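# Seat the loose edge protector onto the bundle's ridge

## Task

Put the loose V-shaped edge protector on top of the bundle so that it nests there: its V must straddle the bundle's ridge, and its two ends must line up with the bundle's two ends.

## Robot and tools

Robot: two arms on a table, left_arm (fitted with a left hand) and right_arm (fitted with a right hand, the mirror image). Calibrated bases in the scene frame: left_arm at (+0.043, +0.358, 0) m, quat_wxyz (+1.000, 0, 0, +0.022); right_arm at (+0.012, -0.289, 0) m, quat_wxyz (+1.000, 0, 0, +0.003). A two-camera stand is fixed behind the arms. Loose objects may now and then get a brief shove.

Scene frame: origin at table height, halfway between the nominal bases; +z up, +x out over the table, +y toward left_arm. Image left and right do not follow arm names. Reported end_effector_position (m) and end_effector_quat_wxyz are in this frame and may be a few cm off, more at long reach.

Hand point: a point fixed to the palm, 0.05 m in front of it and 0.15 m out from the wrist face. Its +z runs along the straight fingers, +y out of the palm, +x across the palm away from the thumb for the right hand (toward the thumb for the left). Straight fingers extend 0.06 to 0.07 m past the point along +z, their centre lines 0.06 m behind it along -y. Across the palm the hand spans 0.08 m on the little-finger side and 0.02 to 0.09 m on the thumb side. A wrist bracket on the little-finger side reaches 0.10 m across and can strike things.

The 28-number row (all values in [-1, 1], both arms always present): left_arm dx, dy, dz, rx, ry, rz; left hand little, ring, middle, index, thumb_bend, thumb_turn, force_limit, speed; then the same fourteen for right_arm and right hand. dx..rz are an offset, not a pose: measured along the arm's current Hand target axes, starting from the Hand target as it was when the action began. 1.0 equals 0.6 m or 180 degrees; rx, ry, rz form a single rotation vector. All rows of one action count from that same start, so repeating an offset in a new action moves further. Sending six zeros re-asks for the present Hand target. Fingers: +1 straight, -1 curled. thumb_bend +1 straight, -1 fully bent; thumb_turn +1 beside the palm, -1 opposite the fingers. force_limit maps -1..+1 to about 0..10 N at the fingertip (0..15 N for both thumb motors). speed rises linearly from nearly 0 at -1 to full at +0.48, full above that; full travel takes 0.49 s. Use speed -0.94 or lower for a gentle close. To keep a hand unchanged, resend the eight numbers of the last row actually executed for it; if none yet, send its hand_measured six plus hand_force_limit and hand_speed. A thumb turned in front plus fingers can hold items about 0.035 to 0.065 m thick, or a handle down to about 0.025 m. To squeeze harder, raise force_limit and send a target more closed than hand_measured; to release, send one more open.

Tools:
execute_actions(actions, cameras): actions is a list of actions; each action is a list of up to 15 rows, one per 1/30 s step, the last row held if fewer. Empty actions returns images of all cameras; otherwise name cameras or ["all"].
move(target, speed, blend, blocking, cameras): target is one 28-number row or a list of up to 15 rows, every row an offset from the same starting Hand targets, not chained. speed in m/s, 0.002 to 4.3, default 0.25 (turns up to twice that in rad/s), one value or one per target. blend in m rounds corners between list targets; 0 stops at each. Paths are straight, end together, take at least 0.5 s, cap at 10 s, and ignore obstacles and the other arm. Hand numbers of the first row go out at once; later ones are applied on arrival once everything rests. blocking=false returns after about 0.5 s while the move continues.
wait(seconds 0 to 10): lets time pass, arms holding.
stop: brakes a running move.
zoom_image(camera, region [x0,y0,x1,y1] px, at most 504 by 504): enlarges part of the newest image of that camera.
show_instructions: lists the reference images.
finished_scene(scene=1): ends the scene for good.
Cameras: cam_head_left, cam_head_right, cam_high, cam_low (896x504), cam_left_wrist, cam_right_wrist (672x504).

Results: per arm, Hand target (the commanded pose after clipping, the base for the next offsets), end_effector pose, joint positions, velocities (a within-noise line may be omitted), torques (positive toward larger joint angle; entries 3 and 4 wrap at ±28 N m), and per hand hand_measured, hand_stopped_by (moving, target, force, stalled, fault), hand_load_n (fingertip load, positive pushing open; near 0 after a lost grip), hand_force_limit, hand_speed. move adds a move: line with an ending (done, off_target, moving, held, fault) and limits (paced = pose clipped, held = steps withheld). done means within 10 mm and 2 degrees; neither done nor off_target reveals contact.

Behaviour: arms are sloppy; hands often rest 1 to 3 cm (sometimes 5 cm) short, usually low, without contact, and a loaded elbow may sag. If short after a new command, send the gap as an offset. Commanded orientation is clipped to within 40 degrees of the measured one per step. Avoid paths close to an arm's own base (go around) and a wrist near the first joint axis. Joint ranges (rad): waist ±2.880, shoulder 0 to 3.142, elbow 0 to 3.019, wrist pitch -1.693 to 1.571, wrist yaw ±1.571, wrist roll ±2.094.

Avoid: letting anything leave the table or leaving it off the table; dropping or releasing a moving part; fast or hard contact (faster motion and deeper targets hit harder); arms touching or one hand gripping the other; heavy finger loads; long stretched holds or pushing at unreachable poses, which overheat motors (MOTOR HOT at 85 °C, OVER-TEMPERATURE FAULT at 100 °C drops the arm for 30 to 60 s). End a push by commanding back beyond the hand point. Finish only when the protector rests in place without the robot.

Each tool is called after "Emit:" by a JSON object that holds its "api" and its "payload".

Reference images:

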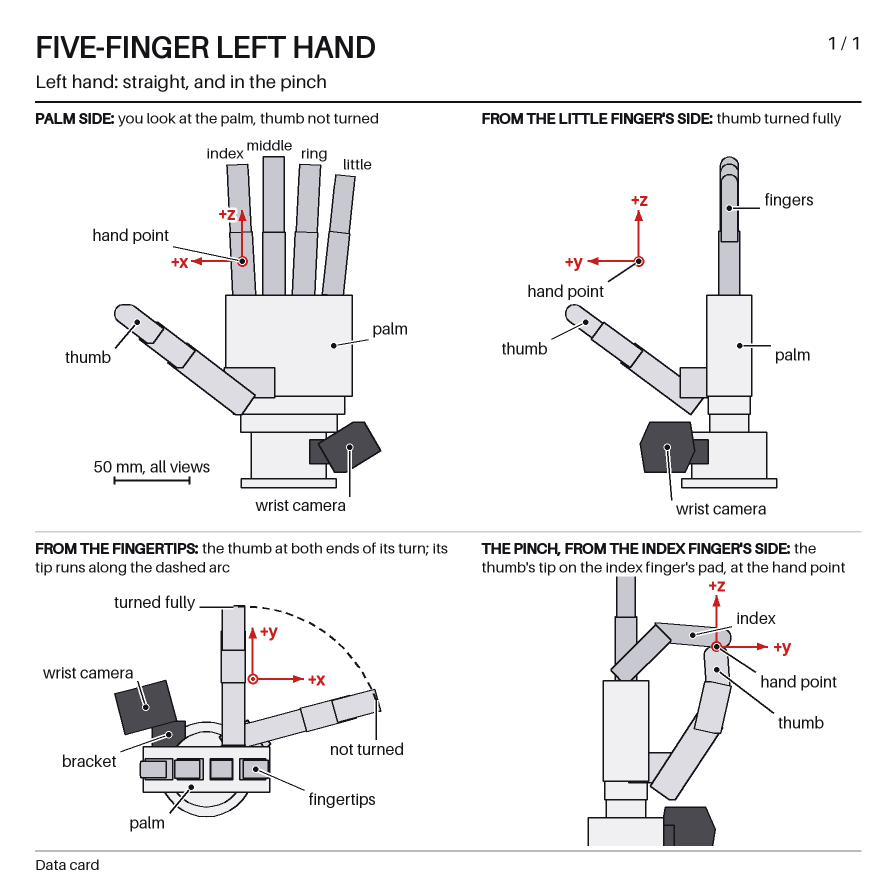

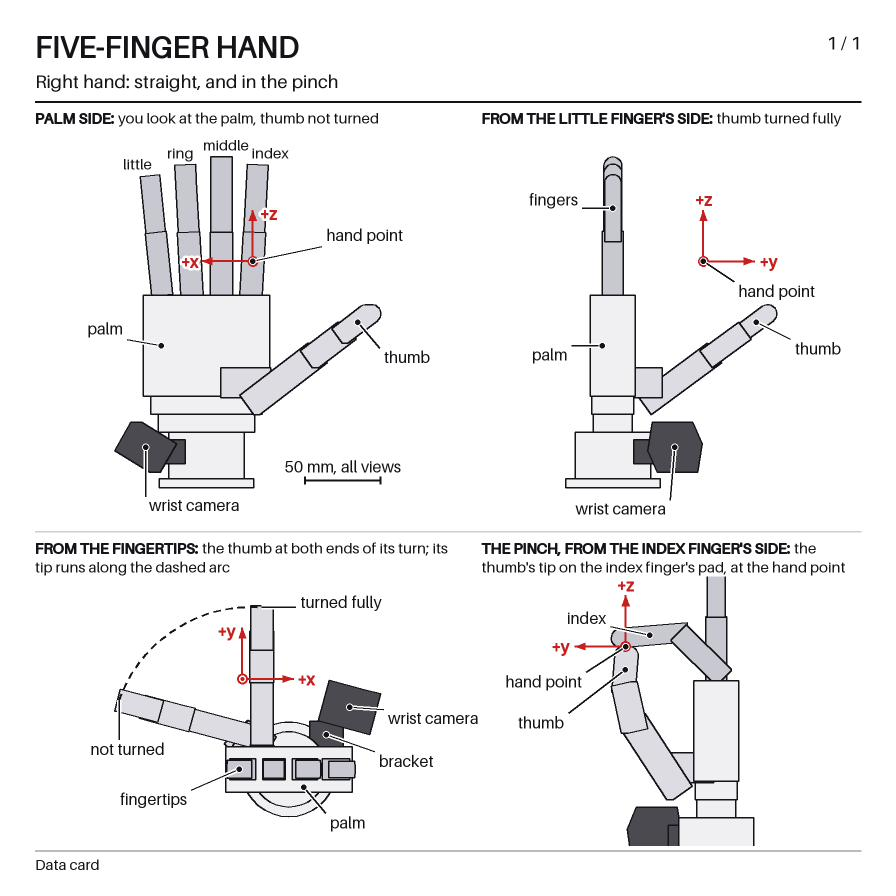

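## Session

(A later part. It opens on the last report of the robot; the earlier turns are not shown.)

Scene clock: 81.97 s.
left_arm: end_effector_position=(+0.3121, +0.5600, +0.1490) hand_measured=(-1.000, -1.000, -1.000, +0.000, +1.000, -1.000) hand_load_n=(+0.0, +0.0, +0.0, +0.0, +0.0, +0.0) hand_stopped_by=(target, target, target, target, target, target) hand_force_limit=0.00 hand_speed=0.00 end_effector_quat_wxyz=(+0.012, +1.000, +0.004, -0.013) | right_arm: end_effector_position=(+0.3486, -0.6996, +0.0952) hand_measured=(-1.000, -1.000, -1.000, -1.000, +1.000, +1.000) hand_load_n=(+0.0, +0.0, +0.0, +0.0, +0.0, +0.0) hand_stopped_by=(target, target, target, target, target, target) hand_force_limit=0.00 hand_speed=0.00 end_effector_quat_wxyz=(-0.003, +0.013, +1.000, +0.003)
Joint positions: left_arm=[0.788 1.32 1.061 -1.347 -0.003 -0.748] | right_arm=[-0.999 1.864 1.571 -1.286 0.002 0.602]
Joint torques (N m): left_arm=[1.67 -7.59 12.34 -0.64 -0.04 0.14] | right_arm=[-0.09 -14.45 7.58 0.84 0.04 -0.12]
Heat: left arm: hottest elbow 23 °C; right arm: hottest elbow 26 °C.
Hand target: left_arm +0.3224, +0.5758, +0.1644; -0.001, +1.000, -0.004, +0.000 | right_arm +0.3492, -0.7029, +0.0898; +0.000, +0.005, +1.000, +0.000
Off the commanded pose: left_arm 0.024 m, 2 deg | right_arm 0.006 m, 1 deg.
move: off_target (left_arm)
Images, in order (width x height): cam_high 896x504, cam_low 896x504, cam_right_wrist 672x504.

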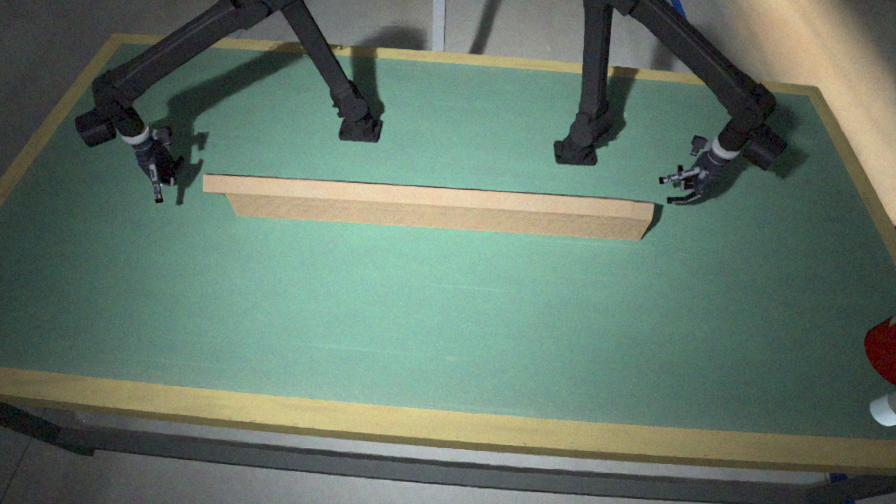

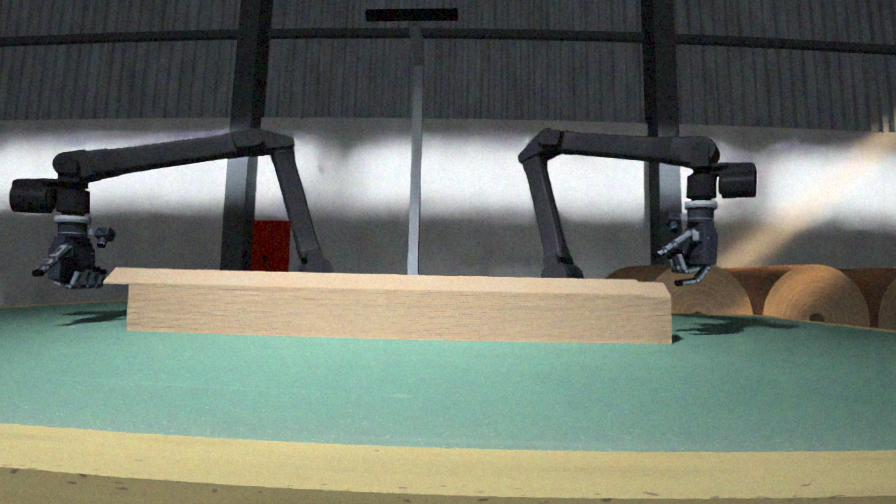

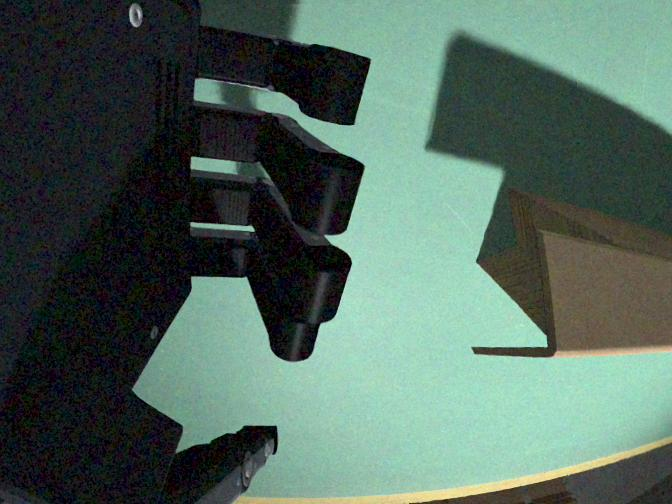

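Emit:
{"api": "move", "payload": {"target": [0,0,0,0,0,0,-1,-1,-1,0,1,-1,0,0,0,0.12,0,0,0,0,-1,-1,-1,-1,1,1,0,0], "speed": 0.06, "cameras": ["cam_high","cam_low","cam_right_wrist"]}}

Emit:
{"api": "zoom_image", "payload": {"camera": "cam_high", "region": [150, 120, 260, 230]}}

Emit:
{"api": "zoom_image", "payload": {"camera": "cam_low", "region": [40, 220, 180, 340]}}

Scene clock: 86.77 s.
left_arm: end_effector_position=(+0.3121, +0.5600, +0.1490) hand_measured=(-1.000, -1.000, -1.000, +0.000, +1.000, -1.000) hand_load_n=(+0.0, +0.0, +0.0, +0.0, +0.0, +0.0) hand_stopped_by=(target, target, target, target, target, target) hand_force_limit=0.00 hand_speed=0.00 end_effector_quat_wxyz=(+0.012, +1.000, +0.004, -0.013) | right_arm: end_effector_position=(+0.3420, -0.6309, +0.0848) hand_measured=(-1.000, -1.000, -1.000, -1.000, +1.000, +1.000) hand_load_n=(+0.0, +0.0, +0.0, +0.0, +0.0, +0.0) hand_stopped_by=(target, target, target, target, target, target) hand_force_limit=0.00 hand_speed=0.00 end_effector_quat_wxyz=(-0.009, -0.002, +1.000, +0.011)
Joint positions: left_arm=[0.788 1.32 1.061 -1.347 -0.003 -0.748] | right_arm=[-0.934 1.743 1.369 -1.224 0.002 0.639]
Joint torques (N m): left_arm=[1.67 -7.65 12.34 -0.62 -0.04 0.14] | right_arm=[1.03 -14.27 7.16 0.79 0.01 0.2]
Heat: left arm: hottest elbow 24 °C; right arm: hottest elbow 25 °C.
Hand target: left_arm +0.3224, +0.5758, +0.1644; -0.001, +1.000, -0.004, +0.000 | right_arm +0.3499, -0.6310, +0.0899; +0.000, +0.005, +1.000, +0.000
Off the commanded pose: left_arm 0.024 m, 2 deg | right_arm 0.009 m, 2 deg.
move: off_target (left_arm)
Images, in order (width x height): cam_high 896x504, cam_low 896x504, cam_right_wrist 672x504.

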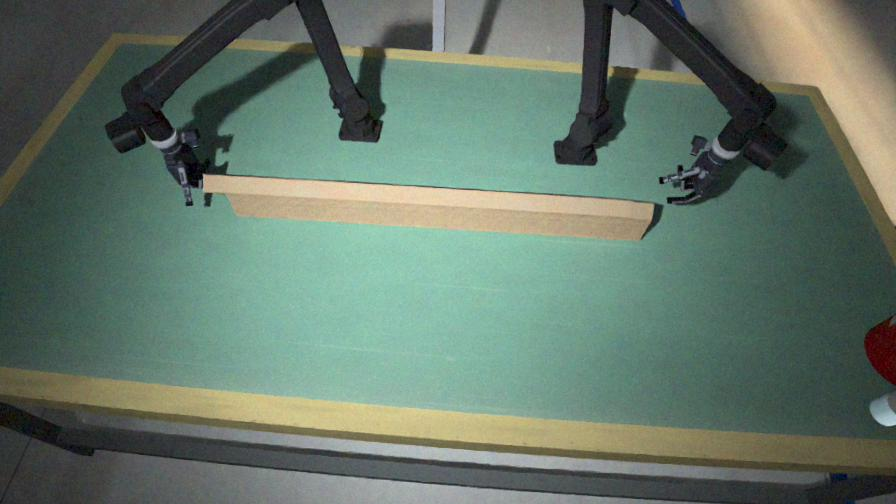

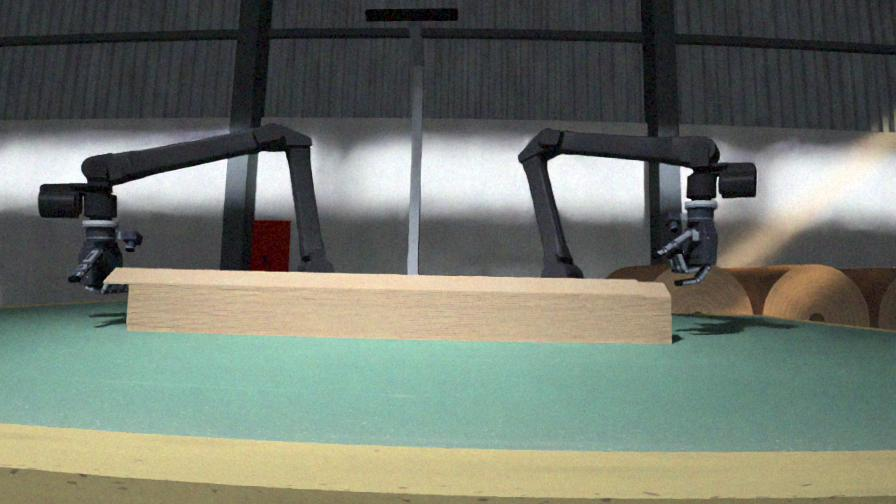

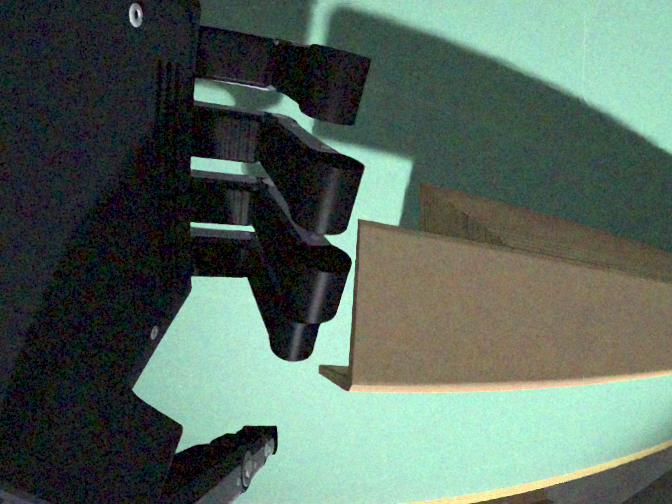

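Scaled by 4.582 from the camera's 896x504 image, which has a finer 1280x720 frame.

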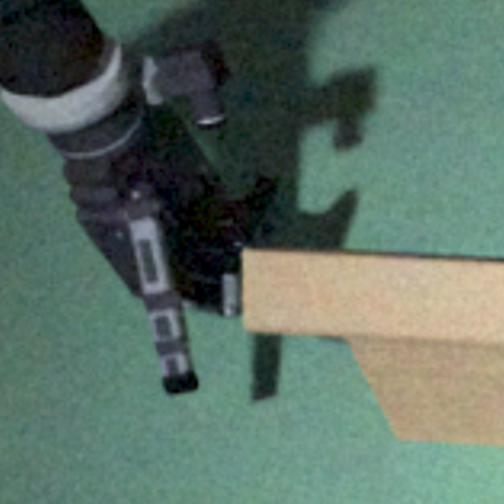

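Scaled by 3.600 from the camera's 896x504 image, which has a finer 1280x720 frame.

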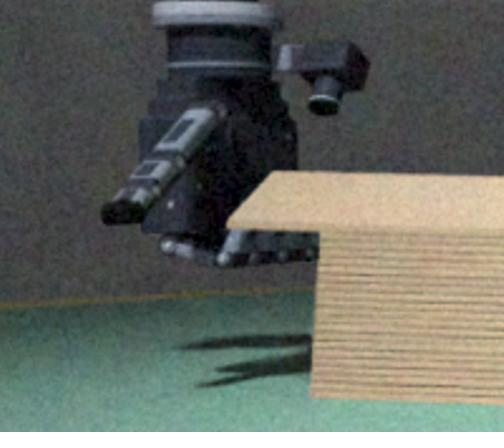

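Emit:
{"api": "move", "payload": {"target": [0,0,0,0,0,0,-1,-1,-1,0,1,-1,0,0,0,0.067,-0.01,0,0,0,-1,-1,-1,-1,1,1,0,0], "speed": 0.05, "cameras": ["cam_high","cam_low","cam_right_wrist"]}}

Emit:
{"api": "zoom_image", "payload": {"camera": "cam_high", "region": [170, 140, 260, 230]}}

Emit:
{"api": "zoom_image", "payload": {"camera": "cam_high", "region": [610, 170, 680, 240]}}

Emit:
{"api": "zoom_image", "payload": {"camera": "cam_low", "region": [60, 220, 180, 340]}}

Scene clock: 88.77 s.
left_arm: end_effector_position=(+0.3121, +0.5600, +0.1490) hand_measured=(-1.000, -1.000, -1.000, +0.000, +1.000, -1.000) hand_load_n=(+0.0, +0.0, +0.0, +0.0, +0.0, +0.0) hand_stopped_by=(target, target, target, target, target, target) hand_force_limit=0.00 hand_speed=0.00 end_effector_quat_wxyz=(+0.012, +1.000, +0.004, -0.013) | right_arm: end_effector_position=(+0.3426, -0.5923, +0.0909) hand_measured=(-1.000, -1.000, -1.000, -1.000, +1.000, +1.000) hand_load_n=(+0.0, +0.0, +0.0, +0.0, +0.0, +0.0) hand_stopped_by=(target, target, target, target, target, target) hand_force_limit=0.00 hand_speed=0.00 end_effector_quat_wxyz=(-0.009, -0.001, +1.000, +0.009)
Joint positions: left_arm=[0.788 1.32 1.061 -1.347 -0.003 -0.748] | right_arm=[-0.884 1.663 1.28 -1.213 0.002 0.69]
Joint torques (N m): left_arm=[1.67 -7.59 12.34 -0.64 -0.04 0.14] | right_arm=[1.38 -13.22 7.02 0.72 0 0.21]
Heat: left arm: hottest elbow 24 °C; right arm: hottest elbow 25 °C.
Hand target: left_arm +0.3224, +0.5758, +0.1644; -0.001, +1.000, -0.004, +0.000 | right_arm +0.3504, -0.5907, +0.0959; +0.000, +0.005, +1.000, +0.000
Off the commanded pose: left_arm 0.024 m, 2 deg | right_arm 0.009 m, 2 deg.
move: off_target (left_arm)
Images, in order (width x height): cam_high 896x504, cam_low 896x504, cam_right_wrist 672x504.

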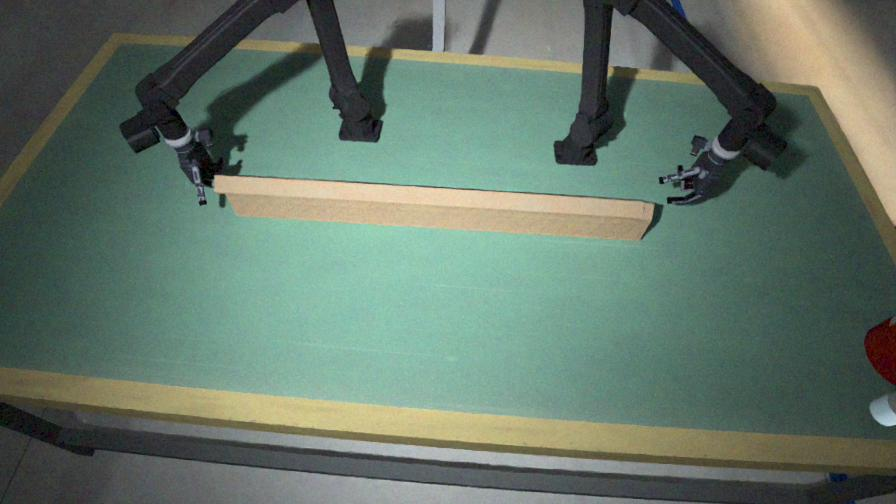

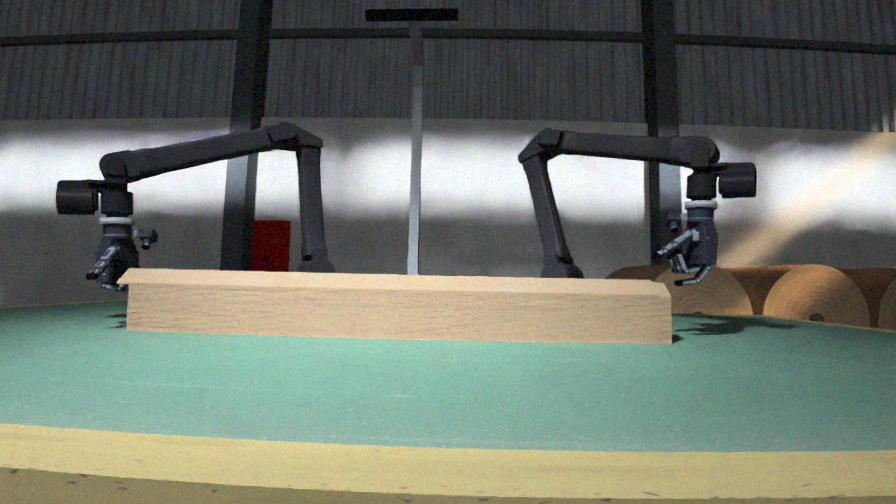

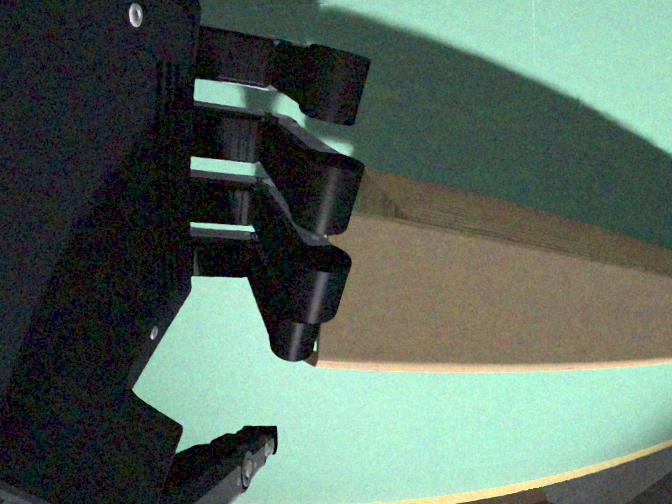

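Scaled by 5.600 from the camera's 896x504 image, which has a finer 1280x720 frame.

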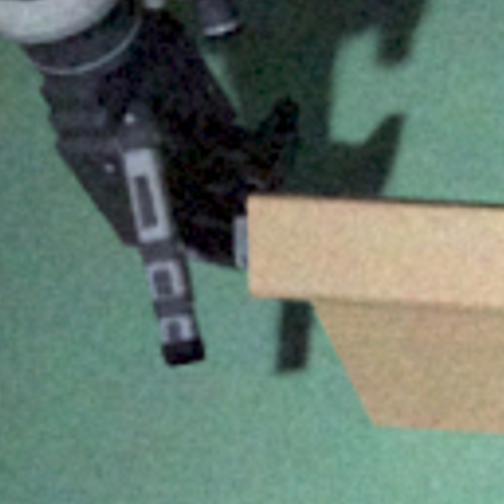

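Scaled by 7.200 from the camera's 896x504 image, which has a finer 1280x720 frame.

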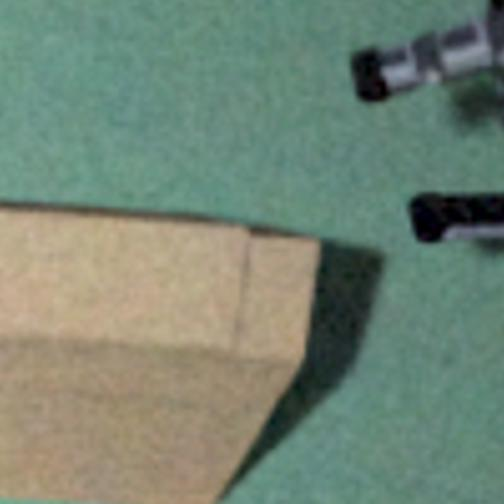

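Scaled by 4.200 from the camera's 896x504 image, which has a finer 1280x720 frame.

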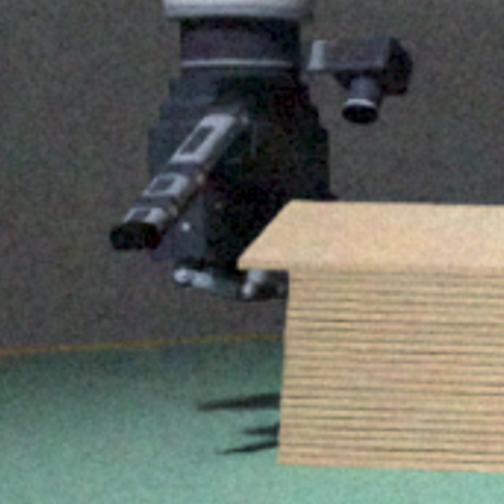

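Emit:
{"api": "move", "payload": {"target": [0,0,0,0,0,0,-1,-1,-1,0,1,-1,0,0,0,0.041,0,0,0,0,-1,-1,-1,-1,1,1,0,0], "speed": 0.04, "cameras": ["cam_high","cam_low","cam_right_wrist"]}}

Emit:
{"api": "zoom_image", "payload": {"camera": "cam_high", "region": [190, 150, 260, 220]}}

Emit:
{"api": "zoom_image", "payload": {"camera": "cam_high", "region": [610, 170, 680, 240]}}

Emit:
{"api": "zoom_image", "payload": {"camera": "cam_low", "region": [100, 240, 170, 310]}}

Emit:
{"api": "zoom_image", "payload": {"camera": "cam_low", "region": [630, 250, 700, 320]}}

Scene clock: 90.40 s.
left_arm: end_effector_position=(+0.3121, +0.5600, +0.1490) hand_measured=(-1.000, -1.000, -1.000, +0.000, +1.000, -1.000) hand_load_n=(+0.0, +0.5, +0.0, +0.0, +0.0, +0.0) hand_stopped_by=(target, target, target, target, target, target) hand_force_limit=0.00 hand_speed=0.00 end_effector_quat_wxyz=(+0.012, +1.000, +0.004, -0.013) | right_arm: end_effector_position=(+0.3425, -0.5679, +0.0910) hand_measured=(-1.000, -1.000, -1.000, -1.000, +1.000, +1.000) hand_load_n=(+0.0, +0.5, +0.0, -0.5, +0.0, +0.0) hand_stopped_by=(target, target, target, target, target, target) hand_force_limit=0.00 hand_speed=0.00 end_effector_quat_wxyz=(-0.010, -0.001, +1.000, +0.009)
Joint positions: left_arm=[0.788 1.32 1.061 -1.347 -0.003 -0.748] | right_arm=[-0.849 1.618 1.223 -1.203 0.002 0.725]
Joint torques (N m): left_arm=[1.61 -7.65 12.34 -0.62 -0.04 0.14] | right_arm=[1.44 -12.45 7.04 0.75 -0.01 0.21]
Heat: left arm: hottest elbow 24 °C; right arm: hottest elbow 25 °C.
Hand target: left_arm +0.3224, +0.5758, +0.1644; -0.001, +1.000, -0.004, +0.000 | right_arm +0.3506, -0.5661, +0.0959; +0.000, +0.005, +1.000, +0.000
Off the commanded pose: left_arm 0.024 m, 2 deg | right_arm 0.010 m, 2 deg.
move: off_target (left_arm)
Images, in order (width x height): cam_high 896x504, cam_low 896x504, cam_right_wrist 672x504.

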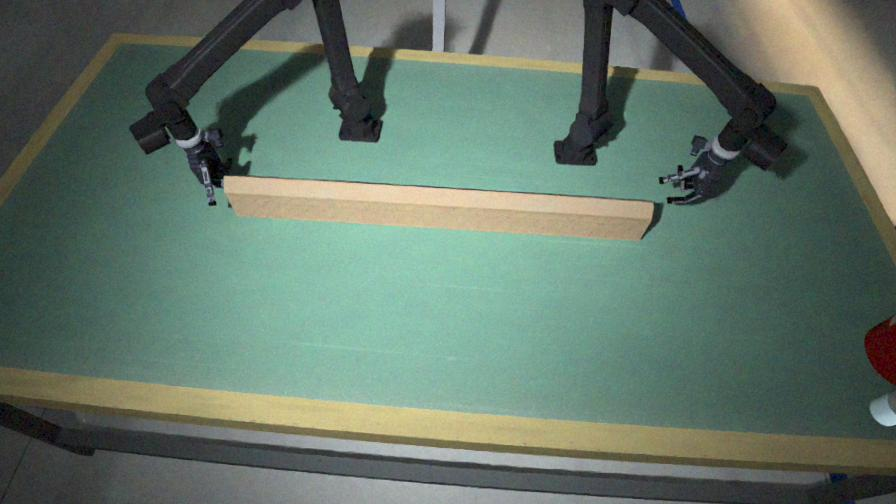

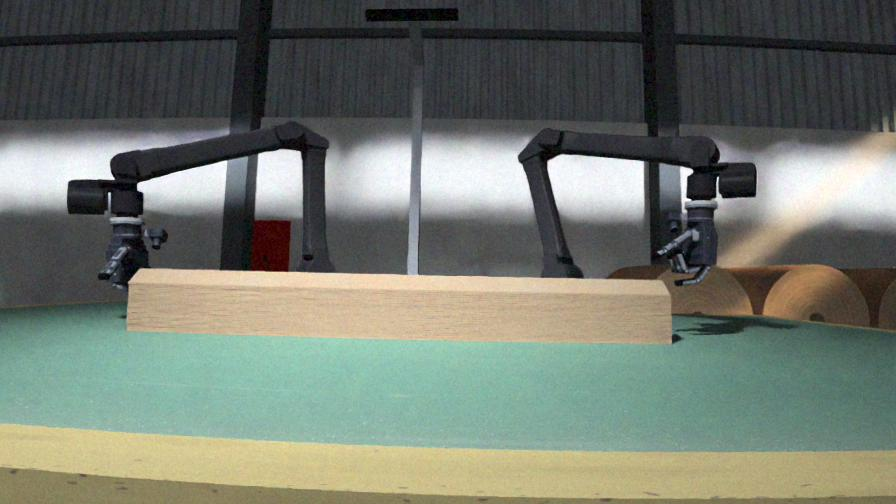

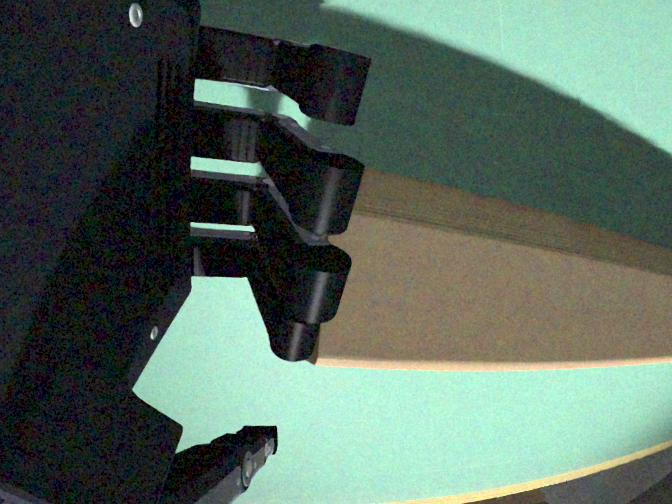

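Scaled by 7.200 from the camera's 896x504 image, which has a finer 1280x720 frame.

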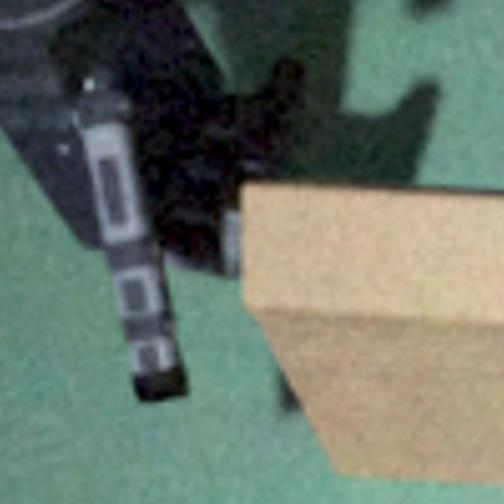

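Scaled by 7.200 from the camera's 896x504 image, which has a finer 1280x720 frame.

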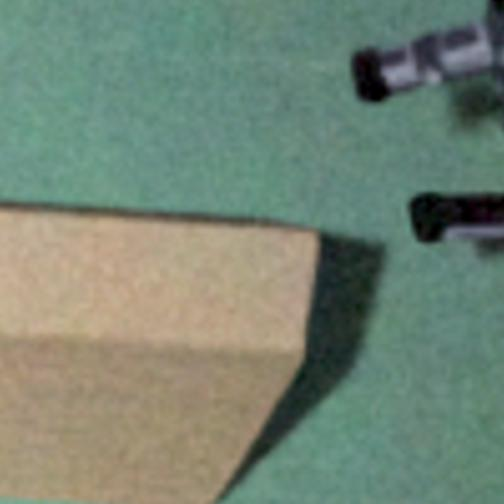

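Scaled by 7.200 from the camera's 896x504 image, which has a finer 1280x720 frame.

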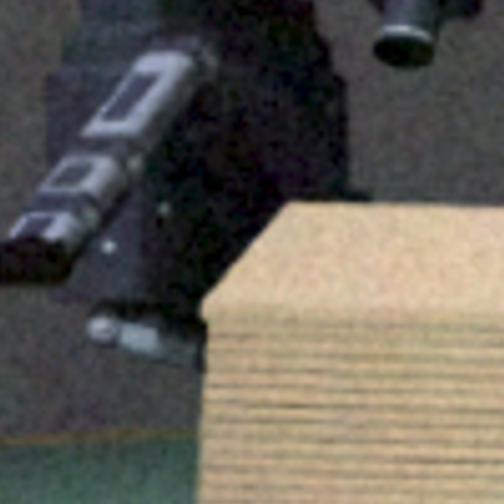

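Scaled by 7.200 from the camera's 896x504 image, which has a finer 1280x720 frame.

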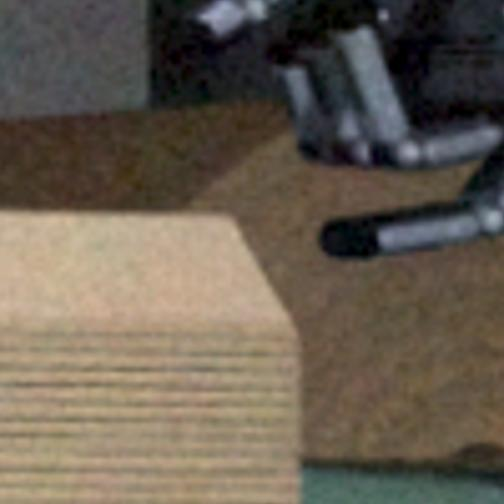

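Emit:
{"api": "move", "payload": {"target": [0,-0.08,0,0,0,0,-1,-1,-1,0,1,-1,0,0,0,-0.13,0,0,0,0,-1,-1,-1,-1,1,1,0,0], "speed": 0.08, "cameras": ["cam_high","cam_low"]}}

Emit:
{"api": "zoom_image", "payload": {"camera": "cam_high", "region": [190, 150, 260, 220]}}

Emit:
{"api": "zoom_image", "payload": {"camera": "cam_high", "region": [610, 170, 680, 240]}}

Emit:
{"api": "zoom_image", "payload": {"camera": "cam_low", "region": [100, 240, 170, 310]}}

Emit:
{"api": "zoom_image", "payload": {"camera": "cam_low", "region": [630, 250, 700, 320]}}

Scene clock: 92.83 s.
left_arm: end_effector_position=(+0.3135, +0.6071, +0.1501) hand_measured=(-1.000, -1.000, -1.000, +0.000, +1.000, -1.000) hand_load_n=(+0.0, +0.0, +0.0, +0.0, +0.0, +0.0) hand_stopped_by=(target, target, target, target, target, target) hand_force_limit=0.00 hand_speed=0.00 end_effector_quat_wxyz=(+0.013, +1.000, +0.004, -0.012) | right_arm: end_effector_position=(+0.3452, -0.6298, +0.0875) hand_measured=(-1.000, -1.000, -1.000, -1.000, +1.000, +1.000) hand_load_n=(+0.0, +0.0, +0.0, +0.0, +0.0, +0.0) hand_stopped_by=(target, target, target, target, target, target) hand_force_limit=0.00 hand_speed=0.00 end_effector_quat_wxyz=(-0.008, +0.014, +1.000, +0.009)
Joint positions: left_arm=[0.867 1.417 1.157 -1.347 -0.003 -0.669] | right_arm=[-0.929 1.736 1.367 -1.226 0.002 0.674]
Joint torques (N m): left_arm=[1.55 -9.17 12.33 -0.59 -0.04 0.14] | right_arm=[-0.67 -12.34 11.17 -0.09 0.04 -0.2]
Heat: left arm: hottest elbow 25 °C; right arm: hottest elbow 25 °C.
Hand target: left_arm +0.3227, +0.6238, +0.1645; -0.001, +1.000, -0.004, +0.000 | right_arm +0.3497, -0.6441, +0.0958; +0.000, +0.005, +1.000, +0.000
Off the commanded pose: left_arm 0.024 m, 2 deg | right_arm 0.017 m, 2 deg.
move: off_target (left_arm, right_arm)
Images, in order (width x height): cam_high 896x504, cam_low 896x504.

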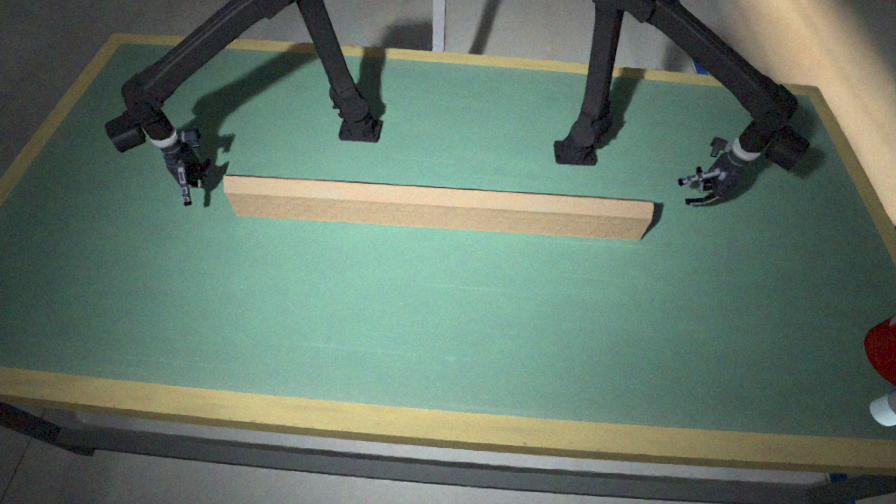

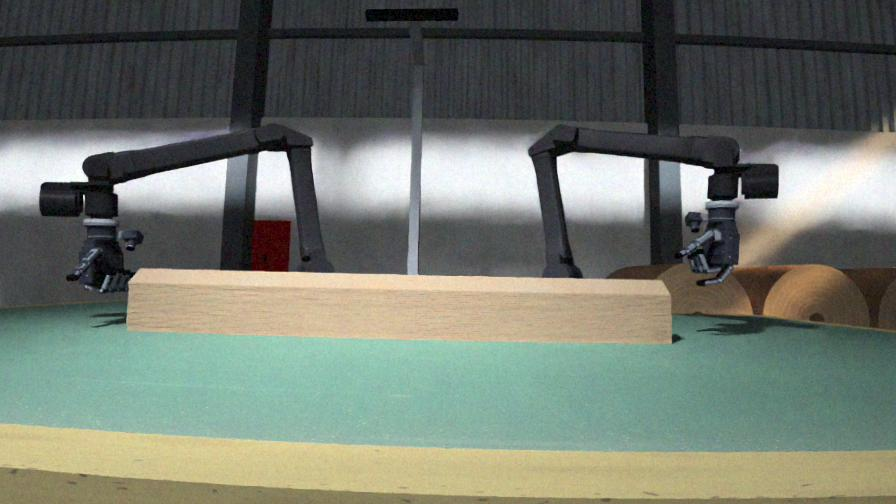

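Scaled by 7.200 from the camera's 896x504 image, which has a finer 1280x720 frame.

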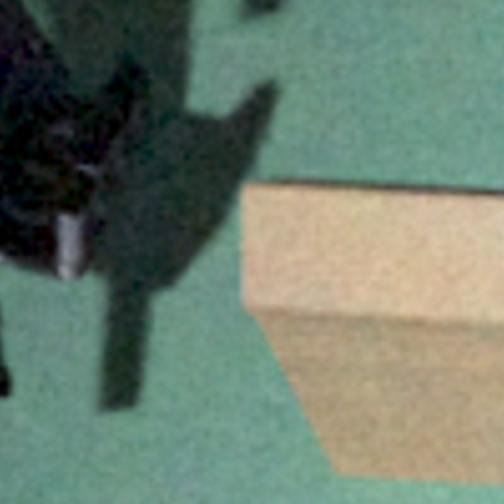

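Scaled by 7.200 from the camera's 896x504 image, which has a finer 1280x720 frame.

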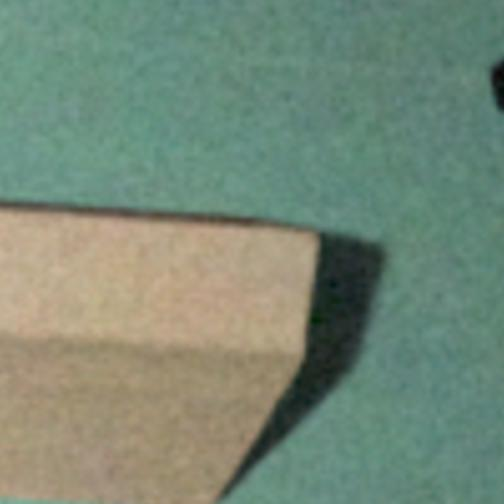

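Scaled by 7.200 from the camera's 896x504 image, which has a finer 1280x720 frame.

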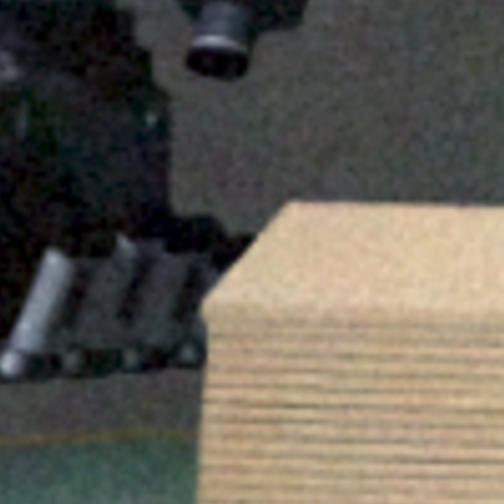

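Scaled by 7.200 from the camera's 896x504 image, which has a finer 1280x720 frame.

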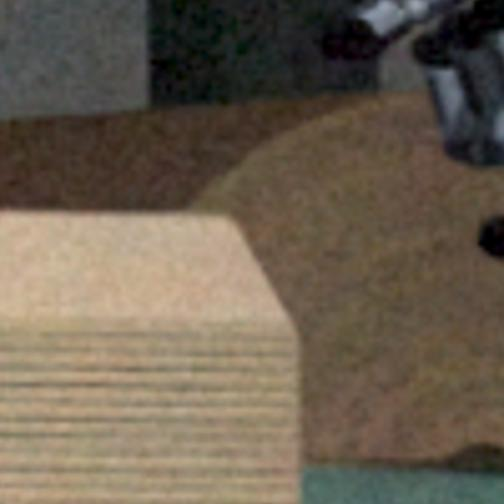

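Flush at both ends, nested, and both hands are clear.

Emit:
{"api": "finished_scene", "payload": {}}

The scene is finished: the task was done.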